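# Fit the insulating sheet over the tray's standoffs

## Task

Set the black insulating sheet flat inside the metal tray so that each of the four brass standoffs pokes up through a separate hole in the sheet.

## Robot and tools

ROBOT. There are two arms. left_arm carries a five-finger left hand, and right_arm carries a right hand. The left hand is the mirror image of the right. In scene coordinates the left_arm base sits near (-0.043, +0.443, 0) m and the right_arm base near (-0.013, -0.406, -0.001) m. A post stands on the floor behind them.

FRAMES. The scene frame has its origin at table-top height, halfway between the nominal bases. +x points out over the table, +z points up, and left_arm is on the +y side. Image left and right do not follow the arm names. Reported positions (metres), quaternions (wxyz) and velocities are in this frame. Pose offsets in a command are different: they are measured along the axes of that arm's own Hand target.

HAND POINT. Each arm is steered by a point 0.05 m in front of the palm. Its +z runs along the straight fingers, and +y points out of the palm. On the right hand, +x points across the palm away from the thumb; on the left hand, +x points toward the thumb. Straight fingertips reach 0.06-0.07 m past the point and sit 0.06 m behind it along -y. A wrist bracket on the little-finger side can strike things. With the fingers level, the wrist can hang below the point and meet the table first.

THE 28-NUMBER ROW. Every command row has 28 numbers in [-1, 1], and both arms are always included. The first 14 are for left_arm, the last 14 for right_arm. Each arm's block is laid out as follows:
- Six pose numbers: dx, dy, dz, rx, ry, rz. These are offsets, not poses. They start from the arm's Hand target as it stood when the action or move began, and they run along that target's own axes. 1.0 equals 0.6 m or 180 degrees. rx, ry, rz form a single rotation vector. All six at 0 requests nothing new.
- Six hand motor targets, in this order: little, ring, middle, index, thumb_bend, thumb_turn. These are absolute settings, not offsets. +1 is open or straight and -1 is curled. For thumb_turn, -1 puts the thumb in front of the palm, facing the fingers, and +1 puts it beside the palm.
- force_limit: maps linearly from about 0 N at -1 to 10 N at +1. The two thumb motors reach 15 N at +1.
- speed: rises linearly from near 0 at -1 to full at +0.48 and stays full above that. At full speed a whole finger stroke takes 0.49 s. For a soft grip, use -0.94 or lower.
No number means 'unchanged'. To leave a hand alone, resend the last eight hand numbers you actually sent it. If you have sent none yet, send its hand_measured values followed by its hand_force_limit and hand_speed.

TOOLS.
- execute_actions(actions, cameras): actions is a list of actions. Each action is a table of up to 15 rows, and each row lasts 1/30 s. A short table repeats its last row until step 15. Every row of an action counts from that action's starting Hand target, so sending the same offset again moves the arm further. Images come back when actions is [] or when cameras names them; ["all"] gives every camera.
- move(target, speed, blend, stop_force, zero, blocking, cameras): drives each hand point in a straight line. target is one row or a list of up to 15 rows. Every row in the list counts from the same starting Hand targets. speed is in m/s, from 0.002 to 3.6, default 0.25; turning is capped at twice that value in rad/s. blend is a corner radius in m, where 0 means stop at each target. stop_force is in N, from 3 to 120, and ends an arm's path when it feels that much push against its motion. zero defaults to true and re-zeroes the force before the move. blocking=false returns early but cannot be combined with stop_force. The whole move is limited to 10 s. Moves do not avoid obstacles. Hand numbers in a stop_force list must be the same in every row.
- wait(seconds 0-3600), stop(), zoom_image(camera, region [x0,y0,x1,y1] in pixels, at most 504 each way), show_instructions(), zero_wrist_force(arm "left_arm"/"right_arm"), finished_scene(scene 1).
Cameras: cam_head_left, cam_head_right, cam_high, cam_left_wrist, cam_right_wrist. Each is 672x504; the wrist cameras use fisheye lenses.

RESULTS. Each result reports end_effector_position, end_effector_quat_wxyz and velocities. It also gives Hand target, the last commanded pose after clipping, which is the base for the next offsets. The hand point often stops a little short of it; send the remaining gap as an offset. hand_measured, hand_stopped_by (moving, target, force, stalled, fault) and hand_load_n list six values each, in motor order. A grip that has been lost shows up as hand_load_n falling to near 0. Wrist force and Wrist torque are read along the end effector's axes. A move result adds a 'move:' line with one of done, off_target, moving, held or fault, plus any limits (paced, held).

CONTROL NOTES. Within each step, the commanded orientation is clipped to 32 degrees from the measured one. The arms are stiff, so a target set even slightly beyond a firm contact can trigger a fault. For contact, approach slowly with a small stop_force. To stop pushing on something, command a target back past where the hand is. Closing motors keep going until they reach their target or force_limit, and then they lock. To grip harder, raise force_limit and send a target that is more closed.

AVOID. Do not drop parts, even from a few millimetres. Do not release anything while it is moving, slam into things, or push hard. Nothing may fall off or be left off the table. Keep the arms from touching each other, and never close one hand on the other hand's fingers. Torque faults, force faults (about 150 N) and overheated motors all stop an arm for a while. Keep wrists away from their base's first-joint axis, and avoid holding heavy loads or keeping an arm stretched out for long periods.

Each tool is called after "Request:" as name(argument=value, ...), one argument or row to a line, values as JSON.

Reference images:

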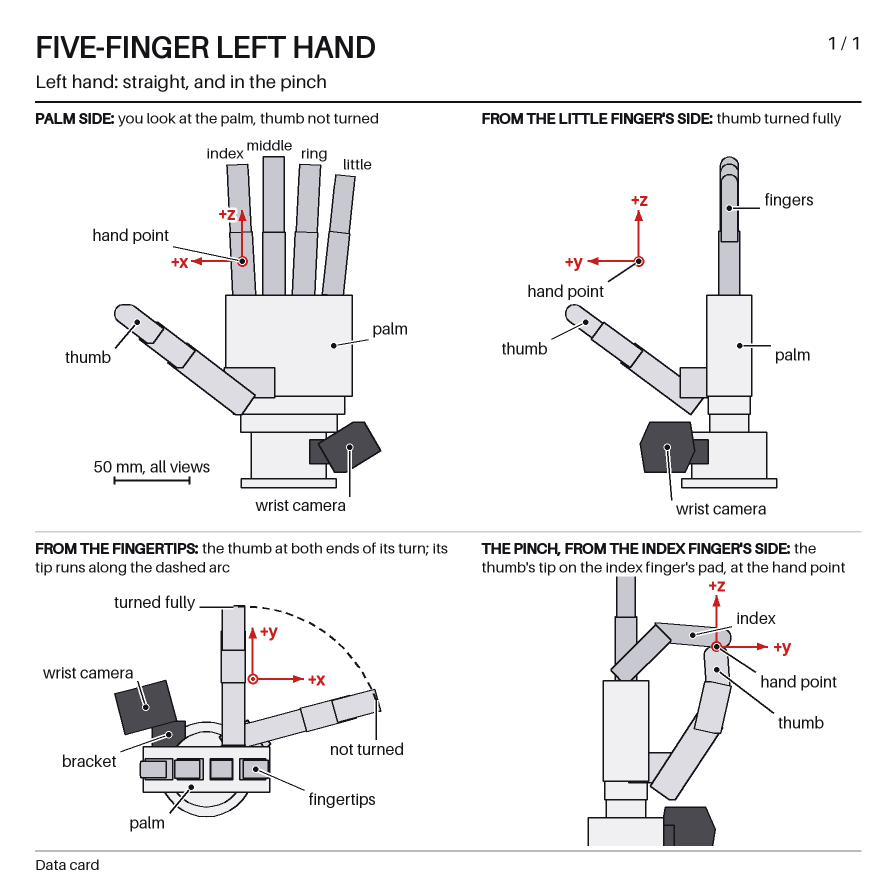

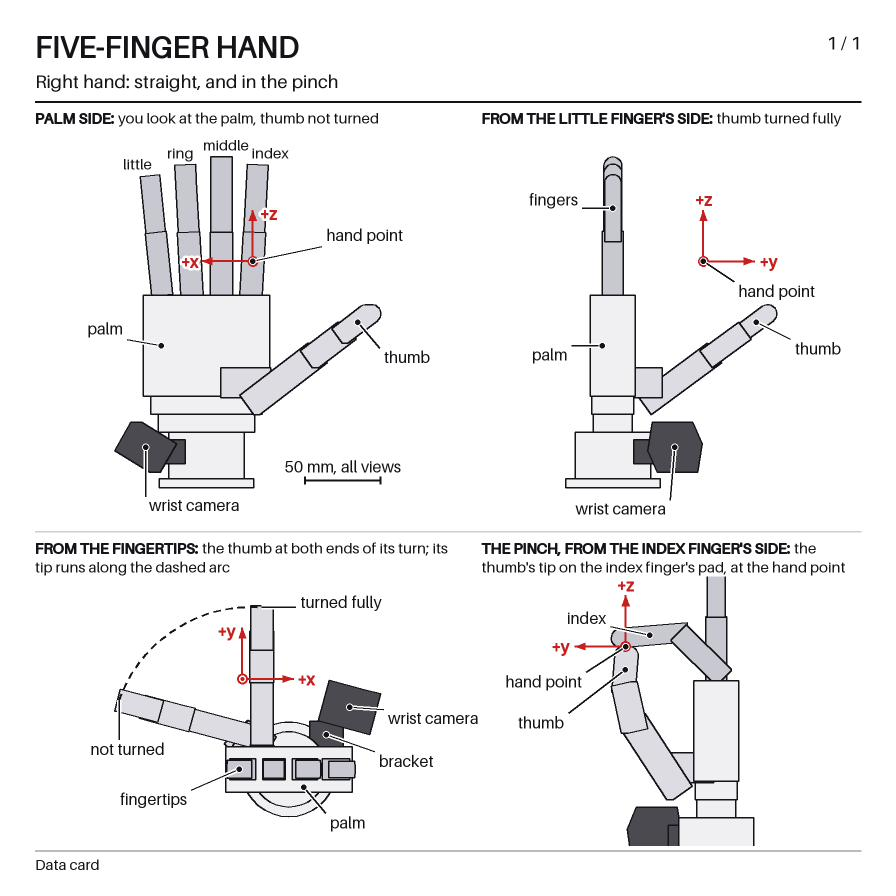

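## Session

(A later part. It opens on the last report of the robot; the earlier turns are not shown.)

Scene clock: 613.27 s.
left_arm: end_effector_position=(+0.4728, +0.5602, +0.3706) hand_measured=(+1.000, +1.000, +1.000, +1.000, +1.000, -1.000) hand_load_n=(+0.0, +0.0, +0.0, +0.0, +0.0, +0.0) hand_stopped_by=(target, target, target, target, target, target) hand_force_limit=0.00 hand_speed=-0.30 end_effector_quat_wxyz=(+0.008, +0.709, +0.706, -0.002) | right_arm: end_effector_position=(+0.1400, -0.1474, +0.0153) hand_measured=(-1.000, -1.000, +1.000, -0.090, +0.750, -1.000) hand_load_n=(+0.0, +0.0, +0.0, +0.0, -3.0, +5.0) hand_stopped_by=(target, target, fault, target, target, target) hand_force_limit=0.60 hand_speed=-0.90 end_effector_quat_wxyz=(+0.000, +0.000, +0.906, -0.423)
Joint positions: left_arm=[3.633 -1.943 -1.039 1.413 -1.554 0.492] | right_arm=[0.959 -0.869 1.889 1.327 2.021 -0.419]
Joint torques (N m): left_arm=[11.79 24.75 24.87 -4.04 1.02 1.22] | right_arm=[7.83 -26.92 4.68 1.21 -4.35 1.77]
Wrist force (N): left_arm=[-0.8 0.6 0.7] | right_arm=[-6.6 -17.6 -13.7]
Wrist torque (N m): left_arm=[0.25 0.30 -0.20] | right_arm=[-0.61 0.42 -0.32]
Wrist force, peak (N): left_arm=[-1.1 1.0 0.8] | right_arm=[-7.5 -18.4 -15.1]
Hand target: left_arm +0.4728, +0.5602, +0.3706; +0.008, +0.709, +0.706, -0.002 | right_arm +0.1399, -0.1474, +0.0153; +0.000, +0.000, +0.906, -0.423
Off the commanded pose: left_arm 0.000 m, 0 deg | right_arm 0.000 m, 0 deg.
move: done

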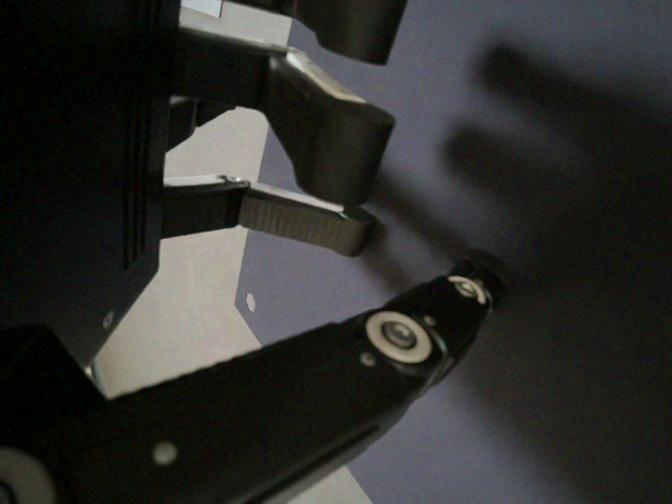

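Request:
move(
  target=[0,0,0,0,0,0, 1,1,1,1,1,-1,0,-0.3, 0.1667,0.0207,-0.0268,0,0,0, -1,-1,1,-0.09,0.75,-1,0.6,-0.9],
  speed=0.08,
  cameras=["cam_right_wrist","cam_high"],
)

Scene clock: 618.10 s.
left_arm: end_effector_position=(+0.4728, +0.5602, +0.3706) hand_measured=(+1.000, +1.000, +1.000, +1.000, +1.000, -1.000) hand_load_n=(+0.0, +0.0, +0.0, +0.0, +0.0, +0.0) hand_stopped_by=(target, target, target, target, target, target) hand_force_limit=0.00 hand_speed=-0.30 end_effector_quat_wxyz=(+0.008, +0.709, +0.706, -0.002) | right_arm: end_effector_position=(+0.0400, -0.1272, +0.0162) hand_measured=(-1.000, -1.000, +1.000, -0.090, +0.750, -1.000) hand_load_n=(+0.0, +0.0, +0.0, +0.0, -1.0, +1.5) hand_stopped_by=(target, target, fault, target, target, target) hand_force_limit=0.60 hand_speed=-0.90 end_effector_quat_wxyz=(+0.000, +0.000, +0.906, -0.423)
Joint positions: left_arm=[3.633 -1.943 -1.039 1.413 -1.554 0.492] | right_arm=[1.199 -0.864 1.893 1.38 1.848 -0.242]
Joint torques (N m): left_arm=[11.21 24.77 24.79 -4.08 1.15 1.34] | right_arm=[6.95 -24.9 -17.81 3.82 -2 2.36]
Wrist force (N): left_arm=[-0.9 0.7 0.7] | right_arm=[-1.3 -3.5 -4.7]
Wrist torque (N m): left_arm=[0.27 0.32 -0.21] | right_arm=[0.17 0.01 -0.18]
Wrist force, peak (N): left_arm=[-1.2 1.0 0.8] | right_arm=[-7.8 -17.6 -14.7]
Hand target: left_arm +0.4728, +0.5602, +0.3706; +0.008, +0.709, +0.706, -0.002 | right_arm +0.0398, -0.1272, +0.0162; +0.000, +0.000, +0.906, -0.423
Off the commanded pose: left_arm 0.000 m, 0 deg | right_arm 0.000 m, 0 deg.
move: done
Images, in order (width x height): cam_high 672x504, cam_right_wrist 672x504.

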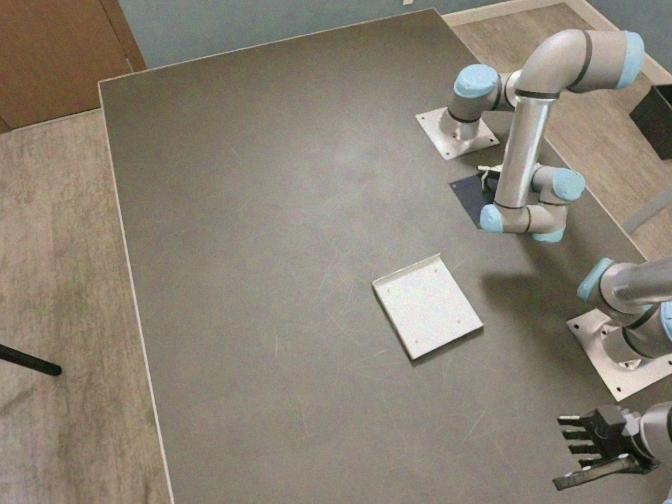

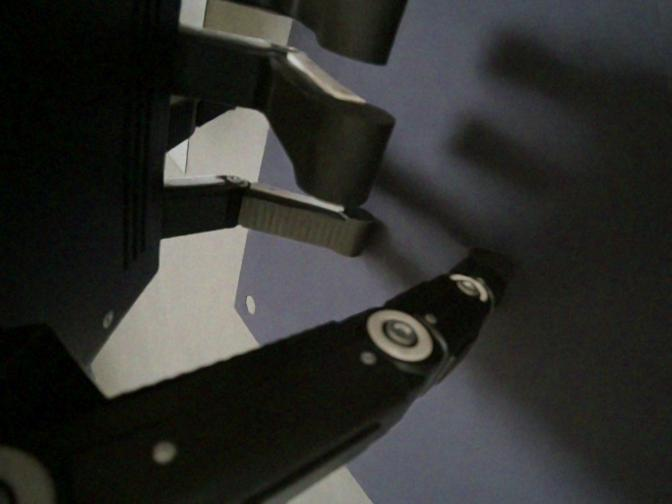

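Request:
move(
  target=[0,0,0,0,0,0, 1,1,1,1,1,-1,0,-0.3, 0.1667,0.0219,-0.0258,0,0,0, -1,-1,1,-0.09,0.75,-1,0.6,-0.9],
  speed=0.08,
  cameras=["cam_right_wrist"],
)

Scene clock: 623.33 s.
left_arm: end_effector_position=(+0.4728, +0.5602, +0.3706) hand_measured=(+1.000, +1.000, +1.000, +1.000, +1.000, -1.000) hand_load_n=(+0.0, +0.0, +0.0, +0.0, +0.0, +0.0) hand_stopped_by=(target, target, target, target, target, target) hand_force_limit=0.00 hand_speed=-0.30 end_effector_quat_wxyz=(+0.008, +0.709, +0.706, -0.002) | right_arm: end_effector_position=(-0.0600, -0.1070, +0.0161) hand_measured=(-1.000, -1.000, +1.000, -0.090, +0.750, -1.000) hand_load_n=(+0.5, +0.0, +0.0, +0.0, -1.5, +2.5) hand_stopped_by=(target, target, fault, target, target, target) hand_force_limit=0.60 hand_speed=-0.90 end_effector_quat_wxyz=(+0.000, +0.000, +0.906, -0.423)
Joint positions: left_arm=[3.633 -1.943 -1.039 1.413 -1.554 0.492] | right_arm=[1.439 -0.827 1.815 1.451 1.666 -0.081]
Joint torques (N m): left_arm=[11.41 23.95 25.24 -4.11 1.11 1.35] | right_arm=[6.52 -25.71 -18.79 2.62 -2.37 2.22]
Wrist force (N): left_arm=[-0.8 0.8 0.7] | right_arm=[-2.7 -7.6 -7.0]
Wrist torque (N m): left_arm=[0.28 0.29 -0.20] | right_arm=[-0.11 0.08 -0.20]
Wrist force, peak (N): left_arm=[-1.1 0.9 0.8] | right_arm=[-2.9 -7.6 -7.6]
Hand target: left_arm +0.4728, +0.5602, +0.3706; +0.008, +0.709, +0.706, -0.002 | right_arm -0.0602, -0.1069, +0.0161; +0.000, +0.000, +0.906, -0.423
Off the commanded pose: left_arm 0.000 m, 0 deg | right_arm 0.000 m, 0 deg.
move: done

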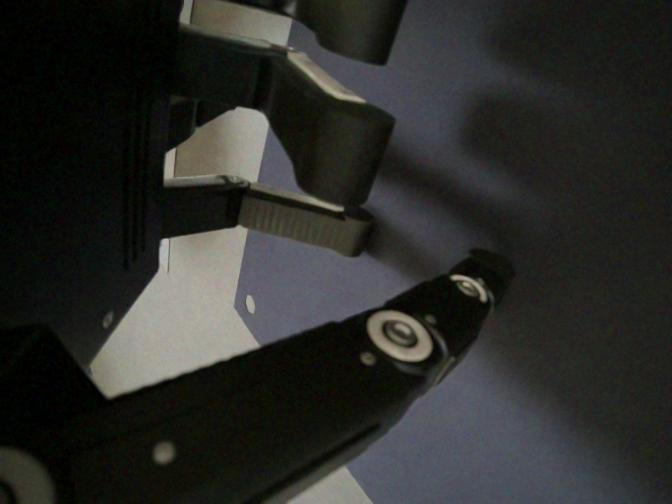

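Request:
move(
  target=[0,0,0,0,0,0, 1,1,1,1,1,-1,0,-0.3, 0.15,0.0189,-0.0233,0,0,0, -1,-1,1,-0.09,0.75,-1,0.6,-0.9],
  speed=0.08,
  cameras=["cam_right_wrist","cam_high"],
)

Request:
zoom_image(
  camera="cam_high",
  region=[460, 60, 672, 280],
)

Scene clock: 628.60 s.
left_arm: end_effector_position=(+0.4728, +0.5602, +0.3706) hand_measured=(+1.000, +1.000, +1.000, +1.000, +1.000, -1.000) hand_load_n=(+0.0, +0.0, +0.0, +0.0, +0.0, +0.0) hand_stopped_by=(target, target, target, target, target, target) hand_force_limit=0.00 hand_speed=-0.30 end_effector_quat_wxyz=(+0.008, +0.709, +0.706, -0.002) | right_arm: end_effector_position=(-0.1501, -0.0891, +0.0165) hand_measured=(-1.000, -1.000, +1.000, -0.090, +0.750, -1.000) hand_load_n=(+0.0, +0.0, +0.0, +0.0, -0.5, +1.0) hand_stopped_by=(target, target, fault, target, target, target) hand_force_limit=0.60 hand_speed=-0.90 end_effector_quat_wxyz=(+0.000, +0.000, +0.906, -0.423)
Joint positions: left_arm=[3.633 -1.943 -1.039 1.413 -1.554 0.492] | right_arm=[1.636 -0.769 1.681 1.529 1.516 0.046]
Joint torques (N m): left_arm=[11.41 25.07 24.43 -4.02 1.19 1.52] | right_arm=[7.78 -29.81 -19.67 3.83 -2.23 2.45]
Wrist force (N): left_arm=[-0.7 1.0 1.0] | right_arm=[-0.2 -2.2 -3.8]
Wrist torque (N m): left_arm=[0.29 0.28 -0.21] | right_arm=[0.26 -0.10 -0.10]
Wrist force, peak (N): left_arm=[-1.1 1.0 0.9] | right_arm=[-3.0 -7.7 -7.5]
Hand target: left_arm +0.4728, +0.5602, +0.3706; +0.008, +0.709, +0.706, -0.002 | right_arm -0.1502, -0.0890, +0.0165; +0.000, +0.000, +0.906, -0.423
Off the commanded pose: left_arm 0.000 m, 0 deg | right_arm 0.000 m, 0 deg.
move: done
Images, in order (width x height): cam_high 672x504, cam_right_wrist 672x504.

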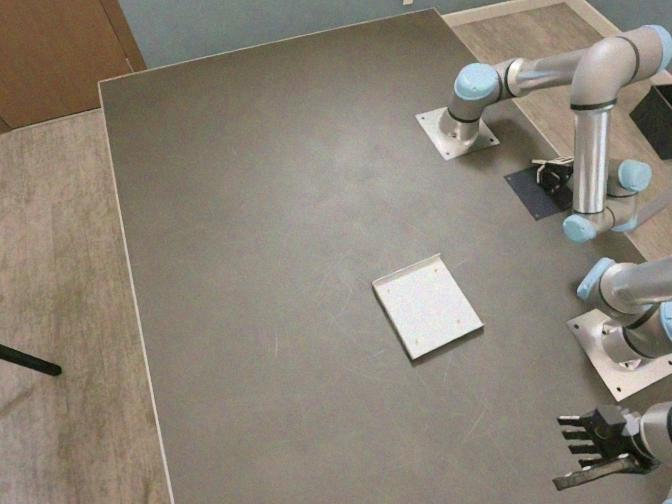

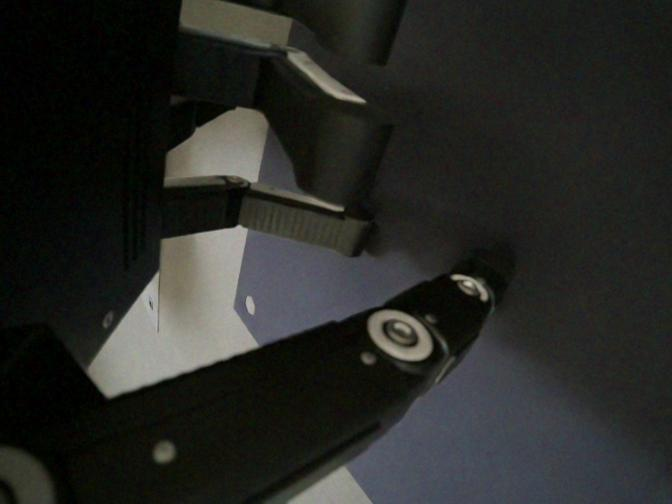

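Scaled by 2.291.

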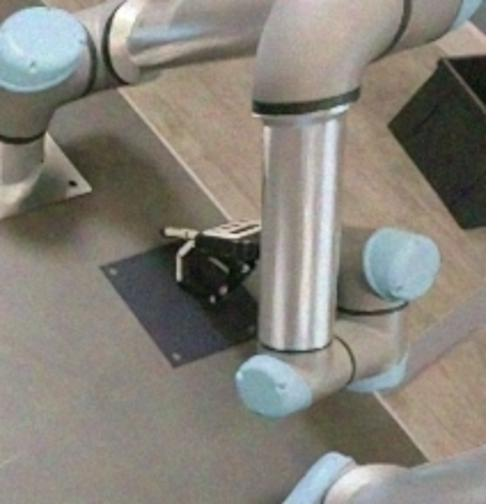

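Request:
move(
  target=[0,0,0,0,0,0, 1,1,1,1,1,-1,0,-0.3, 0.1417,0.0187,-0.0213,0,0,0, -1,-1,1,-0.09,0.75,-1,0.6,-0.9],
  speed=0.06,
  cameras=["cam_right_wrist","cam_high"],
)

Request:
zoom_image(
  camera="cam_high",
  region=[460, 60, 672, 280],
)

Scene clock: 637.73 s.
left_arm: end_effector_position=(+0.4728, +0.5602, +0.3706) hand_measured=(+1.000, +1.000, +1.000, +1.000, +1.000, -1.000) hand_load_n=(+0.0, +0.0, +0.0, +0.0, +0.0, +0.0) hand_stopped_by=(target, target, target, target, target, target) hand_force_limit=0.00 hand_speed=-0.30 end_effector_quat_wxyz=(+0.008, +0.709, +0.706, -0.002) | right_arm: end_effector_position=(-0.2351, -0.0721, +0.0162) hand_measured=(-1.000, -1.000, +1.000, -0.090, +0.750, -1.000) hand_load_n=(+0.0, +0.0, +0.0, +0.0, -1.0, +2.5) hand_stopped_by=(target, target, fault, target, target, target) hand_force_limit=0.60 hand_speed=-0.90 end_effector_quat_wxyz=(+0.000, +0.000, +0.906, -0.423)
Joint positions: left_arm=[3.633 -1.943 -1.039 1.413 -1.554 0.492] | right_arm=[1.797 -0.69 1.502 1.617 1.393 0.151]
Joint torques (N m): left_arm=[11.31 24.54 24.22 -4.04 1.11 1.28] | right_arm=[7.65 -31.01 -21.71 1.98 -2.52 1.93]
Wrist force (N): left_arm=[-0.9 0.8 0.8] | right_arm=[-3.7 -9.3 -8.9]
Wrist torque (N m): left_arm=[0.27 0.31 -0.21] | right_arm=[-0.09 0.26 -0.21]
Wrist force, peak (N): left_arm=[-1.1 0.9 0.8] | right_arm=[-3.7 -9.4 -8.8]
Hand target: left_arm +0.4728, +0.5602, +0.3706; +0.008, +0.709, +0.706, -0.002 | right_arm -0.2353, -0.0721, +0.0162; +0.000, +0.000, +0.906, -0.423
Off the commanded pose: left_arm 0.000 m, 0 deg | right_arm 0.000 m, 0 deg.
move: done
Images, in order (width x height): cam_high 672x504, cam_right_wrist 672x504.

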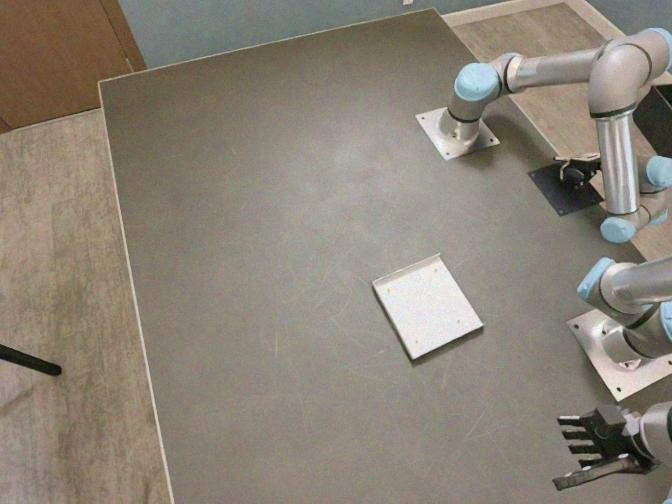

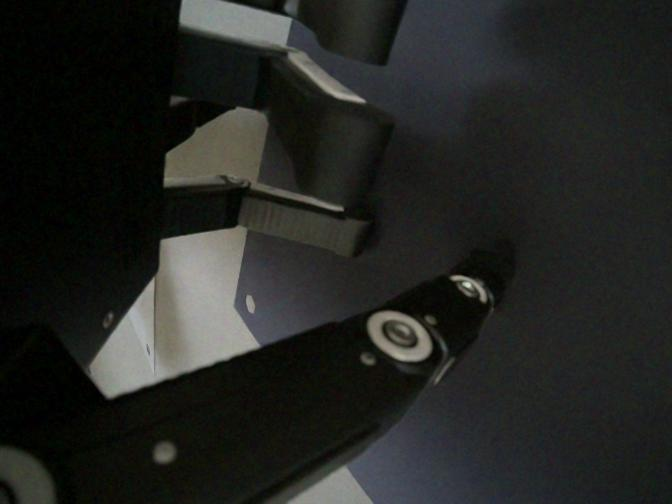

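Scaled by 2.291.

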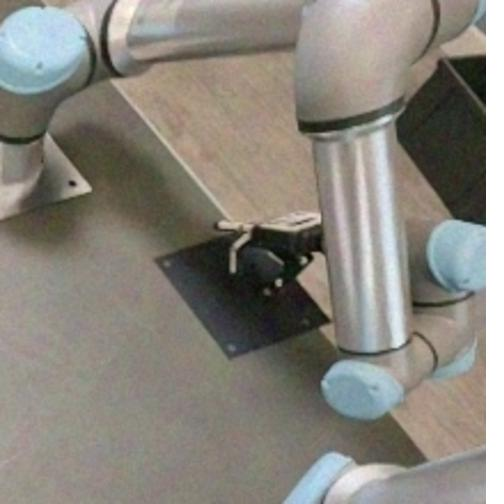

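Request:
move(
  target=[0,0,0,0,0,0, 1,1,1,1,1,-1,0,-0.3, 0.0167,0.0,0.0,0,0,0, -1,-1,1,-0.09,0.75,-1,0.6,-0.9],
  speed=0.03,
)

Request:
move(
  target=[0,0,0,0,0,0, 1,1,1,1,1,-1,0,-0.3, 0.0,-0.0638,-0.0536,0,0,0, -1,-1,1,-0.09,0.75,-1,0.6,-0.9],
  speed=0.05,
  cameras=["cam_right_wrist","cam_high"],
)

Scene clock: 648.00 s.
left_arm: end_effector_position=(+0.4728, +0.5602, +0.3706) hand_measured=(+1.000, +1.000, +1.000, +1.000, +1.000, -1.000) hand_load_n=(+0.0, +0.0, +0.0, +0.0, -0.5, +0.5) hand_stopped_by=(target, target, target, target, target, target) hand_force_limit=0.00 hand_speed=-0.30 end_effector_quat_wxyz=(+0.008, +0.709, +0.706, -0.002) | right_arm: end_effector_position=(-0.2451, -0.0721, +0.0162) hand_measured=(-1.000, -1.000, +1.000, -0.090, +0.750, -1.000) hand_load_n=(+0.0, +0.0, +0.0, -0.5, -0.5, +3.0) hand_stopped_by=(target, target, fault, target, target, target) hand_force_limit=0.60 hand_speed=-0.90 end_effector_quat_wxyz=(+0.000, +0.000, +0.906, -0.423)
Joint positions: left_arm=[3.633 -1.943 -1.039 1.413 -1.554 0.492] | right_arm=[1.815 -0.682 1.484 1.625 1.379 0.163]
Joint torques (N m): left_arm=[11.32 24.1 24.44 -4.07 1.2 1.29] | right_arm=[7.61 -29.96 -21.9 1.8 -2.81 2.01]
Wrist force (N): left_arm=[-0.9 0.7 0.5] | right_arm=[-4.0 -9.0 -9.6]
Wrist torque (N m): left_arm=[0.28 0.30 -0.21] | right_arm=[-0.08 0.29 -0.20]
Wrist force, peak (N): left_arm=[-0.9 1.0 1.0] | right_arm=[-4.0 -9.9 -9.1]
Hand target: left_arm +0.4728, +0.5602, +0.3706; +0.008, +0.709, +0.706, -0.002 | right_arm -0.2453, -0.0721, +0.0162; +0.000, +0.000, +0.906, -0.423
Off the commanded pose: left_arm 0.000 m, 0 deg | right_arm 0.000 m, 0 deg.
move: done

Scene clock: 649.50 s.
left_arm: end_effector_position=(+0.4728, +0.5602, +0.3706) hand_measured=(+1.000, +1.000, +1.000, +1.000, +1.000, -1.000) hand_load_n=(+0.0, +0.0, +0.0, +0.0, -0.5, +0.0) hand_stopped_by=(target, target, target, target, target, target) hand_force_limit=0.00 hand_speed=-0.30 end_effector_quat_wxyz=(+0.008, +0.709, +0.706, -0.002) | right_arm: end_effector_position=(-0.2453, -0.0721, +0.0660) hand_measured=(-1.000, -1.000, +1.000, -0.090, +0.750, -1.000) hand_load_n=(+0.0, +0.0, +0.0, +0.0, +0.0, +0.0) hand_stopped_by=(target, target, fault, target, target, target) hand_force_limit=0.60 hand_speed=-0.90 end_effector_quat_wxyz=(+0.000, +0.000, +0.906, -0.423)
Joint positions: left_arm=[3.633 -1.943 -1.039 1.413 -1.554 0.492] | right_arm=[1.815 -0.763 1.481 1.71 1.379 0.163]
Joint torques (N m): left_arm=[10.91 25.15 23.53 -4.03 0.79 1.24] | right_arm=[-1.56 -49.99 -23.19 4.52 0.84 0.57]
Wrist force (N): left_arm=[-0.6 0.7 0.7] | right_arm=[0.8 1.3 -1.2]
Wrist torque (N m): left_arm=[0.27 0.26 -0.19] | right_arm=[0.44 -0.12 -0.13]
Wrist force, peak (N): left_arm=[-1.0 0.9 0.8] | right_arm=[-4.1 -9.3 -9.6]
Hand target: left_arm +0.4728, +0.5602, +0.3706; +0.008, +0.709, +0.706, -0.002 | right_arm -0.2452, -0.0721, +0.0662; +0.000, +0.000, +0.906, -0.423
Off the commanded pose: left_arm 0.000 m, 0 deg | right_arm 0.000 m, 0 deg.
move: done
Images, in order (width x height): cam_high 672x504, cam_right_wrist 672x504.

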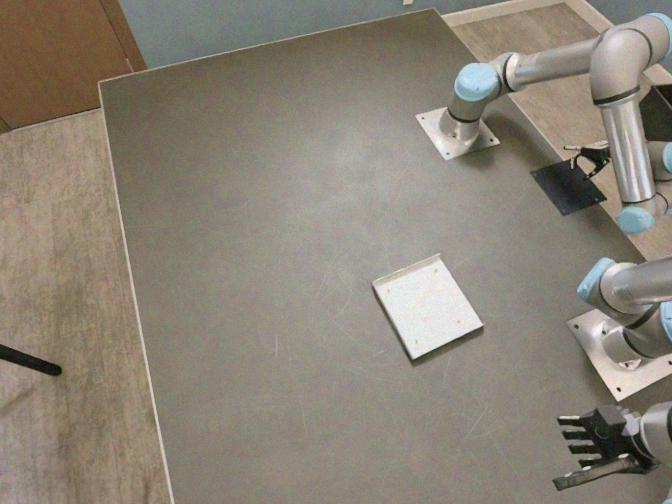

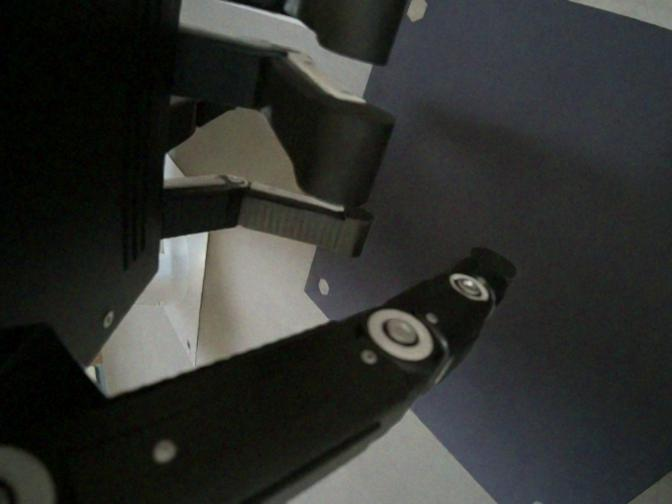

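Request:
move(
  target=[
    [0,0,0,0,0,0, 1,1,1,1,1,-1,0,-0.3, 0,-0.2298,-0.1929,0,0,0, -1,-1,1,-0.09,0.75,-1,0.6,-0.9],
    [0,0,0,0,0,0, 1,1,1,1,1,-1,0,-0.3, -0.575,-0.3947,-0.266,0,0,0, -1,-1,1,-0.09,0.75,-1,0.6,-0.9],
    [0,0,0,0,0,0, 1,1,1,1,1,-1,0,-0.3, -0.908,-0.6625,0.0532,0,0.383,0.3215, -1,-1,1,-0.09,0.75,-1,0.6,-0.9],
    [0,0,0,0,0,0, 1,1,1,1,1,-1,0,-0.3, -0.908,-0.9305,0.3723,0,0.766,0.643, -1,-1,1,-0.09,0.75,-1,0.6,-0.9],
  ],
  speed=0.3,
  blend=[0.04, 0.04, 0.04, 0],
  cameras=["cam_high","cam_head_right"],
)

Request:
zoom_image(
  camera="cam_high",
  region=[460, 60, 672, 280],
)

Scene clock: 668.73 s.
left_arm: end_effector_position=(+0.4728, +0.5602, +0.3706) hand_measured=(+1.000, +1.000, +1.000, +1.000, +1.000, -1.000) hand_load_n=(+0.0, +0.0, +0.0, +0.0, +0.0, +0.0) hand_stopped_by=(target, target, target, target, target, target) hand_force_limit=0.00 hand_speed=-0.30 end_effector_quat_wxyz=(+0.008, +0.709, +0.706, -0.002) | right_arm: end_effector_position=(+0.3001, -0.6015, +0.3498) hand_measured=(-1.000, -1.000, +1.000, -0.090, +0.750, -1.000) hand_load_n=(+0.0, +0.0, +0.0, +0.0, +0.0, +0.0) hand_stopped_by=(target, target, fault, target, target, target) hand_force_limit=0.60 hand_speed=-0.90 end_effector_quat_wxyz=(-0.423, +0.906, +0.001, -0.001)
Joint positions: left_arm=[3.633 -1.943 -1.039 1.413 -1.554 0.492] | right_arm=[-1.074 -1.198 1.385 2.191 1.193 0.34]
Joint torques (N m): left_arm=[11.17 24.78 22.9 -3.98 1.09 1.25] | right_arm=[-6.13 -24.79 -27.59 0.77 -2.1 2.84]
Wrist force (N): left_arm=[-1.0 0.7 0.6] | right_arm=[0.3 1.3 -1.3]
Wrist torque (N m): left_arm=[0.27 0.32 -0.22] | right_arm=[0.40 -0.04 -0.19]
Wrist force, peak (N): left_arm=[-1.1 1.0 1.0] | right_arm=[0.1 1.5 -2.4]
Hand target: left_arm +0.4728, +0.5602, +0.3706; +0.008, +0.709, +0.706, -0.002 | right_arm +0.3001, -0.6017, +0.3498; -0.423, +0.906, +0.000, +0.000
Off the commanded pose: left_arm 0.000 m, 0 deg | right_arm 0.000 m, 0 deg.
move: done
Images, in order (width x height): cam_head_right 672x504, cam_high 672x504.

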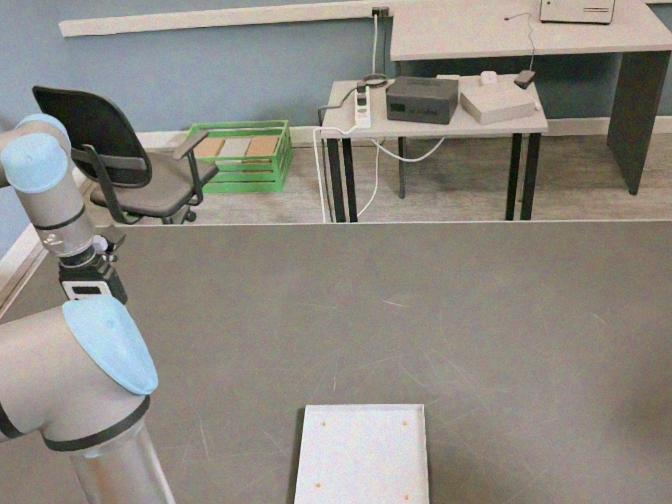

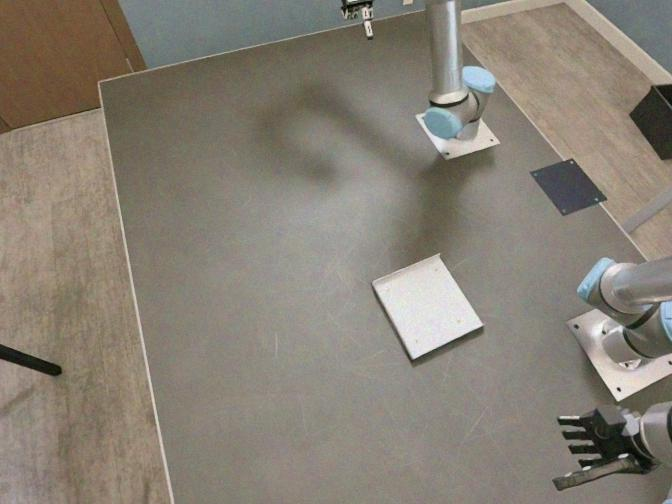

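Scaled by 2.291.

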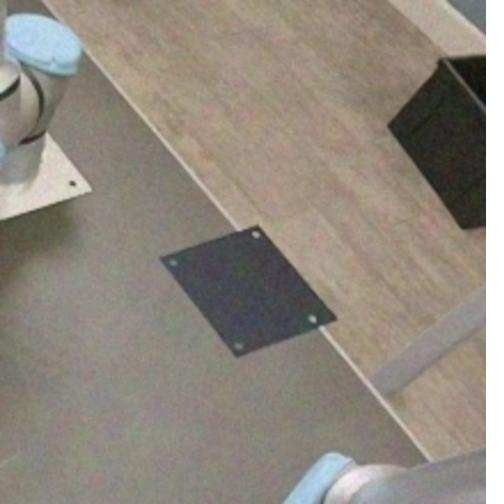

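Request:
move(
  target=[
    [-0.7675,-0.2013,0.0425,0.0014,0.0022,0.0076, 1,1,1,1,1,-1,0,-0.3, 0,0,0,0,0,0, -1,-1,1,-0.09,0.75,-1,0.6,-0.9],
    [-0.986,-0.617,0.043,0.0028,0.0045,0.0153, 1,1,1,1,1,-1,0,-0.3, 0,0,0,0,0,0, -1,-1,1,-0.09,0.75,-1,0.6,-0.9],
  ],
  speed=0.3,
  blend=[0.08, 0],
  cameras=["cam_high","cam_left_wrist"],
)

Scene clock: 690.27 s.
left_arm: end_effector_position=(+0.1004, -0.0301, +0.3494) hand_measured=(+1.000, +1.000, +1.000, +1.000, +1.000, -1.000) hand_load_n=(+0.0, +0.0, +0.5, +0.0, -0.5, +0.0) hand_stopped_by=(target, target, target, target, target, target) hand_force_limit=0.00 hand_speed=-0.30 end_effector_quat_wxyz=(+0.000, +0.725, +0.688, +0.001) | right_arm: end_effector_position=(+0.3001, -0.6017, +0.3498) hand_measured=(-1.000, -1.000, +1.000, -0.090, +0.750, -1.000) hand_load_n=(+0.0, +0.0, +0.0, +0.0, +0.0, +0.0) hand_stopped_by=(target, target, fault, target, target, target) hand_force_limit=0.60 hand_speed=-0.90 end_effector_quat_wxyz=(-0.423, +0.906, +0.000, +0.000)
Joint positions: left_arm=[2 -2.068 -0.911 1.409 -1.572 -1.092] | right_arm=[-1.074 -1.198 1.385 2.19 1.193 0.341]
Joint torques (N m): left_arm=[-11.48 26.79 26.52 -3.97 -1.57 -1.3] | right_arm=[-4.81 -23.58 -28.2 0.79 -2.13 2.7]
Wrist force (N): left_arm=[-0.7 0.6 1.0] | right_arm=[0.2 1.6 -1.3]
Wrist torque (N m): left_arm=[0.23 0.26 -0.07] | right_arm=[0.44 -0.02 -0.19]
Wrist force, peak (N): left_arm=[-1.2 1.2 0.9] | right_arm=[0.4 1.5 -1.5]
Hand target: left_arm +0.1003, -0.0302, +0.3494; +0.000, +0.725, +0.688, +0.001 | right_arm +0.3001, -0.6017, +0.3498; -0.423, +0.906, +0.000, +0.000
Off the commanded pose: left_arm 0.000 m, 0 deg | right_arm 0.000 m, 0 deg.
move: done

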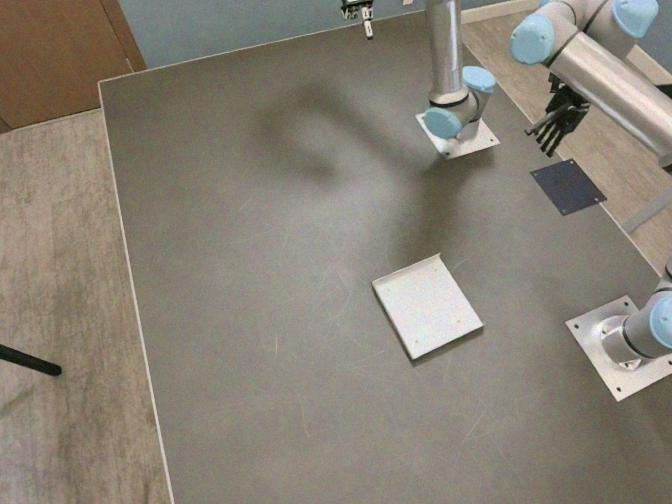

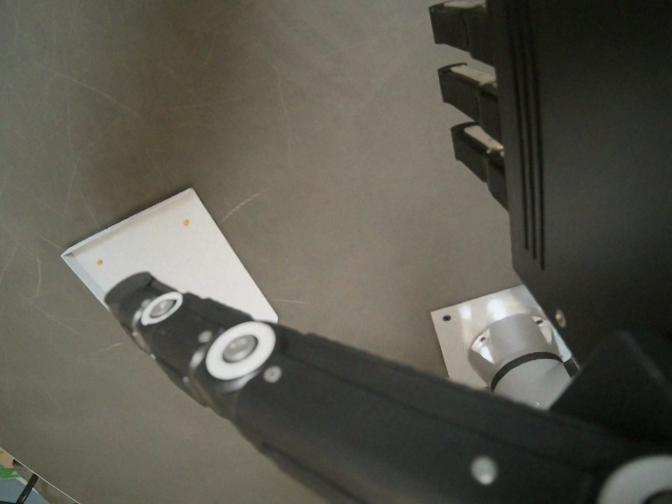

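Request:
move(
  target=[
    [-0.04,-0.5,0.1,0,0,0, 1,1,1,1,1,-1,0,-0.3, 0,0,0,0,0,0, -1,-1,1,-0.09,0.75,-1,0.6,-0.9],
    [-0.0545,-0.732,0.2157,0,0,0, 1,1,1,1,1,-1,0,-0.3, 0,0,0,0,0,0, -1,-1,1,-0.09,0.75,-1,0.6,-0.9],
  ],
  speed=0.2,
  blend=[0.04, 0],
  stop_force=15,
  cameras=["cam_high","cam_left_wrist","cam_right_wrist"],
)

Scene clock: 698.87 s.
left_arm: end_effector_position=(-0.3399, -0.0398, +0.2195) hand_measured=(+1.000, +1.000, +1.000, +1.000, +1.000, -1.000) hand_load_n=(+0.0, +0.0, +0.0, +0.0, +0.0, +0.0) hand_stopped_by=(target, target, target, target, target, target) hand_force_limit=0.00 hand_speed=-0.30 end_effector_quat_wxyz=(+0.000, +0.725, +0.688, +0.001) | right_arm: end_effector_position=(+0.3001, -0.6017, +0.3498) hand_measured=(-1.000, -1.000, +1.000, -0.090, +0.750, -1.000) hand_load_n=(+0.0, +0.0, +0.0, +0.0, +0.0, +0.0) hand_stopped_by=(target, target, fault, target, target, target) hand_force_limit=0.60 hand_speed=-0.90 end_effector_quat_wxyz=(-0.423, +0.906, +0.000, +0.000)
Joint positions: left_arm=[1.177 -2.418 -0.659 1.505 -1.572 -1.916] | right_arm=[-1.074 -1.198 1.385 2.19 1.193 0.341]
Joint torques (N m): left_arm=[-10.72 38.83 25.66 -3.83 -0.94 -1.15] | right_arm=[-3.12 -23.54 -27.53 0.87 -2.06 2.76]
Wrist force (N): left_arm=[-0.3 0.8 0.5] | right_arm=[0.4 1.4 -1.5]
Wrist torque (N m): left_arm=[0.31 0.18 -0.03] | right_arm=[0.42 -0.05 -0.18]
Wrist force, peak (N): left_arm=[-0.7 1.3 0.9] | right_arm=[0.3 1.5 -1.5]
Hand target: left_arm -0.3399, -0.0398, +0.2195; +0.000, +0.725, +0.688, +0.001 | right_arm +0.3001, -0.6017, +0.3498; -0.423, +0.906, +0.000, +0.000
Off the commanded pose: left_arm 0.000 m, 0 deg | right_arm 0.000 m, 0 deg.
move: done

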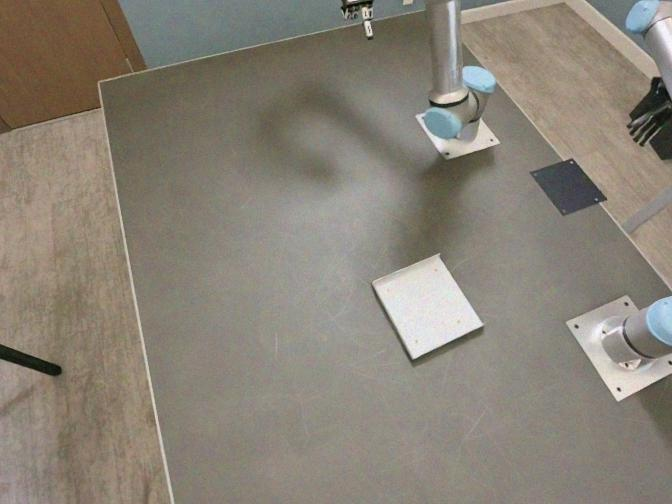

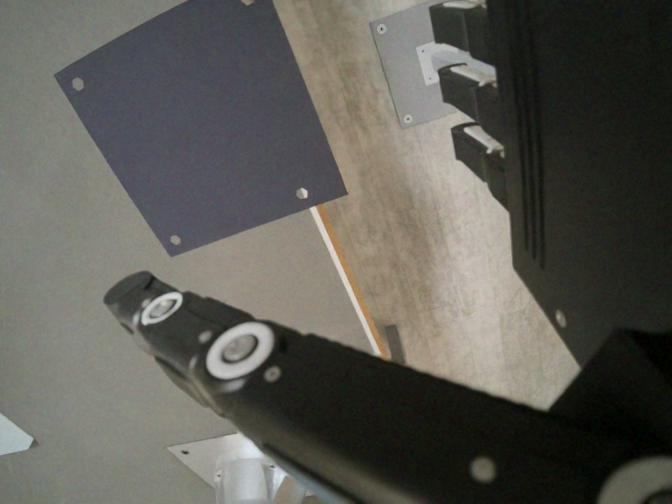

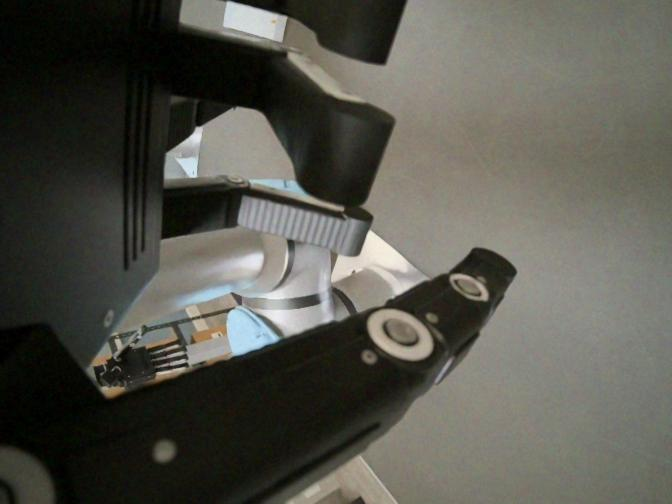

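Request:
zoom_image(
  camera="cam_left_wrist",
  region=[40, 0, 400, 270],
)

Request:
zoom_image(
  camera="cam_left_wrist",
  region=[260, 0, 420, 240],
)

Scaled by 1.400 from the camera's image (finer frame: 960x720).

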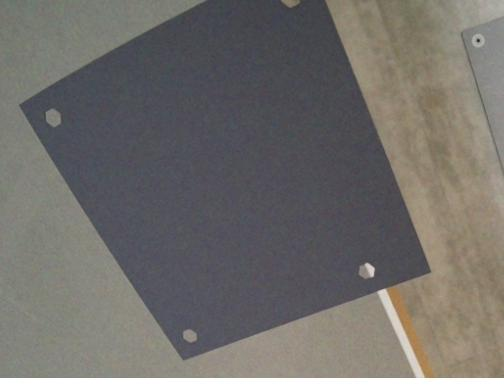

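Scaled by 2.100 from the camera's image (finer frame: 960x720).

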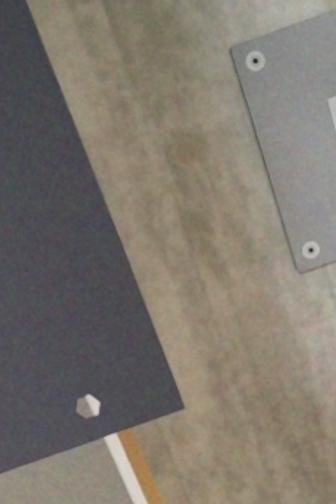

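Request:
move(
  target=[-0.0125,0.0173,0.2492,0,0,0, 1,1,1,1,1,-1,0,-0.3, 0,0,0,0,0,0, -1,-1,1,-0.09,0.75,-1,0.6,-0.9],
  speed=0.1,
  stop_force=8,
  cameras=["cam_high","cam_left_wrist","cam_right_wrist"],
)

Request:
zoom_image(
  camera="cam_left_wrist",
  region=[0, 0, 504, 400],
)

Scene clock: 736.60 s.
left_arm: end_effector_position=(-0.3297, -0.0478, +0.0700) hand_measured=(+1.000, +1.000, +1.000, +1.000, +1.000, -1.000) hand_load_n=(+0.0, +0.0, +0.0, +0.0, +0.0, +0.0) hand_stopped_by=(target, target, target, target, target, target) hand_force_limit=0.00 hand_speed=-0.30 end_effector_quat_wxyz=(+0.000, +0.725, +0.688, +0.001) | right_arm: end_effector_position=(+0.3001, -0.6017, +0.3498) hand_measured=(-1.000, -1.000, +1.000, -0.090, +0.750, -1.000) hand_load_n=(+0.0, +0.0, +0.0, +0.0, +0.0, +0.0) hand_stopped_by=(target, target, fault, target, target, target) hand_force_limit=0.60 hand_speed=-0.90 end_effector_quat_wxyz=(-0.423, +0.906, +0.000, +0.000)
Joint positions: left_arm=[1.197 -2.472 -0.945 1.845 -1.572 -1.895] | right_arm=[-1.074 -1.198 1.385 2.19 1.193 0.341]
Joint torques (N m): left_arm=[12.15 39.92 11.93 -1.19 0.86 1.6] | right_arm=[-1.31 -23.62 -28.17 0.74 -2.03 2.65]
Wrist force (N): left_arm=[-0.3 0.7 0.7] | right_arm=[0.2 1.5 -1.6]
Wrist torque (N m): left_arm=[0.25 0.19 -0.18] | right_arm=[0.44 -0.02 -0.19]
Wrist force, peak (N): left_arm=[-0.3 1.0 1.2] | right_arm=[0.4 1.5 -1.7]
Hand target: left_arm -0.3297, -0.0478, +0.0700; +0.000, +0.725, +0.688, +0.001 | right_arm +0.3001, -0.6017, +0.3498; -0.423, +0.906, +0.000, +0.000
Off the commanded pose: left_arm 0.000 m, 0 deg | right_arm 0.000 m, 0 deg.
move: done

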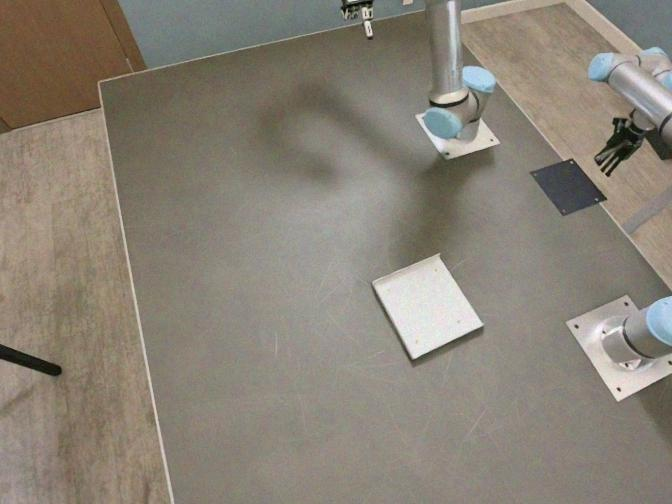

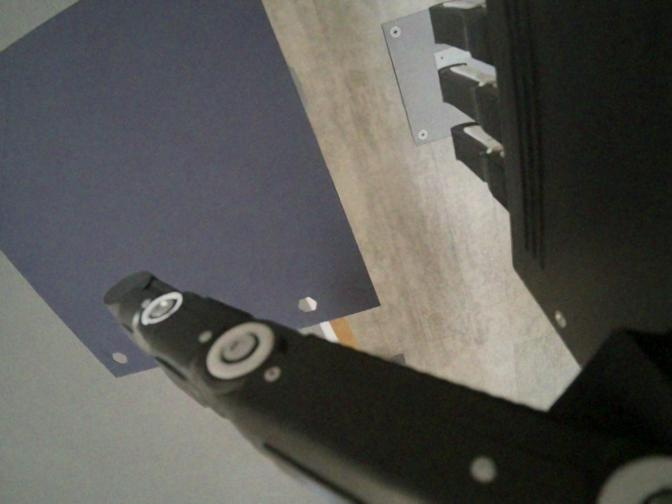

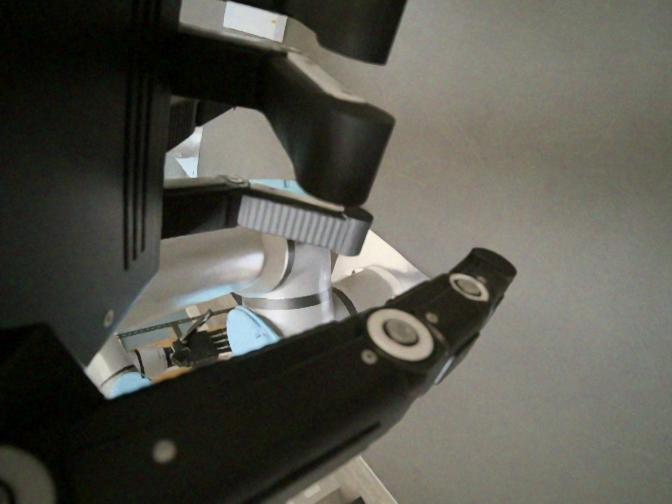

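Scaled by 1.000.

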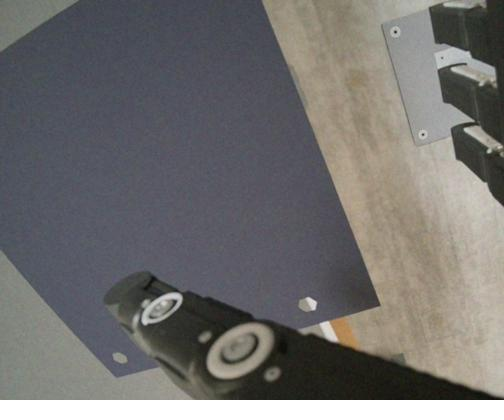

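Request:
move(
  target=[-0.0068,0.0048,0.1033,0,0,0, 1,1,1,1,1,-1,0,-0.3, 0,0,0,0,0,0, -1,-1,1,-0.09,0.75,-1,0.6,-0.9],
  speed=0.03,
  stop_force=5,
)

Request:
move(
  target=[0,0,0,0,0,0, 0.05,0.05,0.05,0.05,1,-1,-0.4,-0.6, 0,0,0,0,0,0, -1,-1,1,-0.09,0.75,-1,0.6,-0.9],
  cameras=["cam_high","cam_left_wrist"],
)

Request:
zoom_image(
  camera="cam_left_wrist",
  region=[200, 100, 560, 400],
)

Scene clock: 749.07 s.
left_arm: end_effector_position=(-0.3270, -0.0520, +0.0080) hand_measured=(+1.000, +1.000, +1.000, +1.000, +1.000, -1.000) hand_load_n=(+0.0, +0.0, +0.0, +0.0, +0.0, +0.0) hand_stopped_by=(target, target, target, target, target, target) hand_force_limit=0.00 hand_speed=-0.30 end_effector_quat_wxyz=(+0.000, +0.725, +0.688, +0.001) | right_arm: end_effector_position=(+0.3001, -0.6017, +0.3498) hand_measured=(-1.000, -1.000, +1.000, -0.090, +0.750, -1.000) hand_load_n=(+0.0, +0.0, +0.0, +0.0, +0.0, +0.0) hand_stopped_by=(target, target, fault, target, target, target) hand_force_limit=0.60 hand_speed=-0.90 end_effector_quat_wxyz=(-0.423, +0.906, +0.000, +0.000)
Joint positions: left_arm=[1.204 -2.534 -0.992 1.954 -1.572 -1.889] | right_arm=[-1.074 -1.198 1.385 2.19 1.193 0.341]
Joint torques (N m): left_arm=[12.4 41.34 11.49 -1.3 -0.88 1.66] | right_arm=[0.89 -23.96 -27.58 0.89 -1.93 2.68]
Wrist force (N): left_arm=[-0.7 0.5 0.9] | right_arm=[0.5 1.2 -1.4]
Wrist torque (N m): left_arm=[0.21 0.26 -0.18] | right_arm=[0.39 -0.06 -0.18]
Wrist force, peak (N): left_arm=[-0.5 0.9 1.0] | right_arm=[0.5 1.5 -1.7]
Hand target: left_arm -0.3270, -0.0520, +0.0080; +0.000, +0.725, +0.688, +0.001 | right_arm +0.3001, -0.6017, +0.3498; -0.423, +0.906, +0.000, +0.000
Off the commanded pose: left_arm 0.000 m, 0 deg | right_arm 0.000 m, 0 deg.
move: done

Scene clock: 750.20 s.
left_arm: end_effector_position=(-0.3270, -0.0520, +0.0080) hand_measured=(+0.050, +0.050, +0.050, +0.050, +1.000, -1.000) hand_load_n=(+0.0, +0.0, +0.0, +0.0, -0.5, +0.0) hand_stopped_by=(target, target, target, target, target, target) hand_force_limit=-0.40 hand_speed=-0.60 end_effector_quat_wxyz=(+0.000, +0.725, +0.688, +0.001) | right_arm: end_effector_position=(+0.3001, -0.6017, +0.3498) hand_measured=(-1.000, -1.000, +1.000, -0.090, +0.750, -1.000) hand_load_n=(+0.0, +0.0, +0.0, +0.0, +0.0, +0.0) hand_stopped_by=(target, target, fault, target, target, target) hand_force_limit=0.60 hand_speed=-0.90 end_effector_quat_wxyz=(-0.423, +0.906, +0.000, +0.000)
Joint positions: left_arm=[1.204 -2.534 -0.992 1.954 -1.572 -1.889] | right_arm=[-1.074 -1.198 1.385 2.19 1.193 0.341]
Joint torques (N m): left_arm=[12.34 41.13 14 -1.66 -0.95 1.55] | right_arm=[0.1 -23.42 -27.98 0.83 -2.22 2.57]
Wrist force (N): left_arm=[-0.7 0.6 1.0] | right_arm=[0.4 1.2 -1.6]
Wrist torque (N m): left_arm=[0.24 0.27 -0.19] | right_arm=[0.40 -0.04 -0.19]
Wrist force, peak (N): left_arm=[-0.7 0.9 0.8] | right_arm=[0.3 1.4 -1.6]
Hand target: left_arm -0.3270, -0.0520, +0.0080; +0.000, +0.725, +0.688, +0.001 | right_arm +0.3001, -0.6017, +0.3498; -0.423, +0.906, +0.000, +0.000
Off the commanded pose: left_arm 0.000 m, 0 deg | right_arm 0.000 m, 0 deg.
move: done

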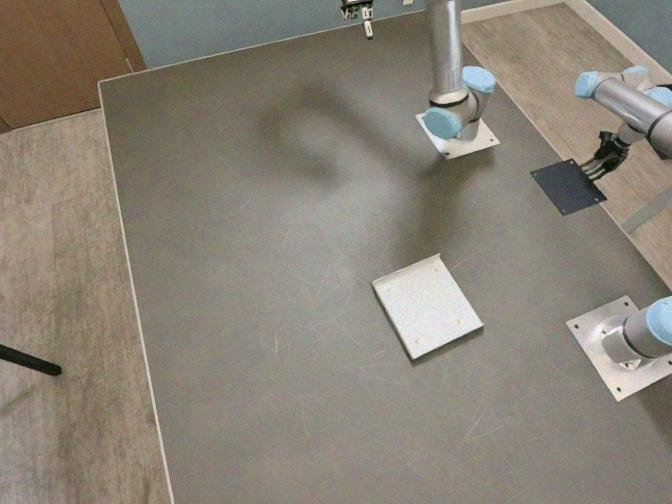

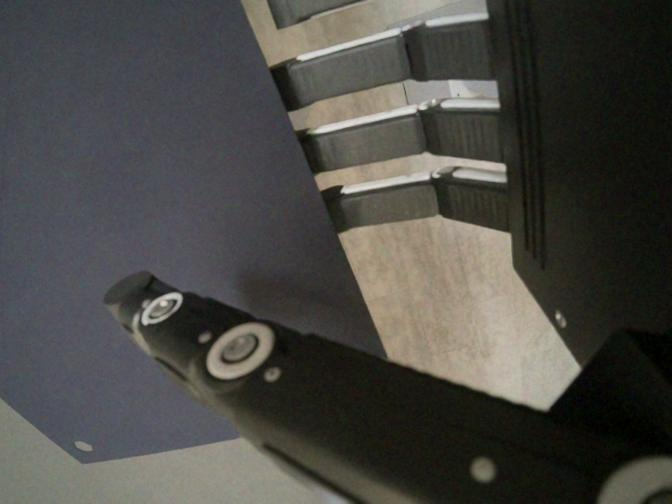

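Scaled by 1.400 from the camera's image (finer frame: 960x720).

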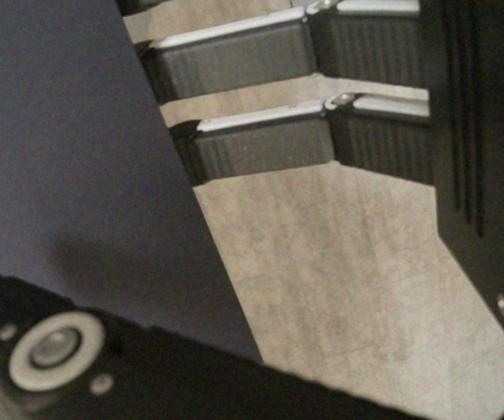

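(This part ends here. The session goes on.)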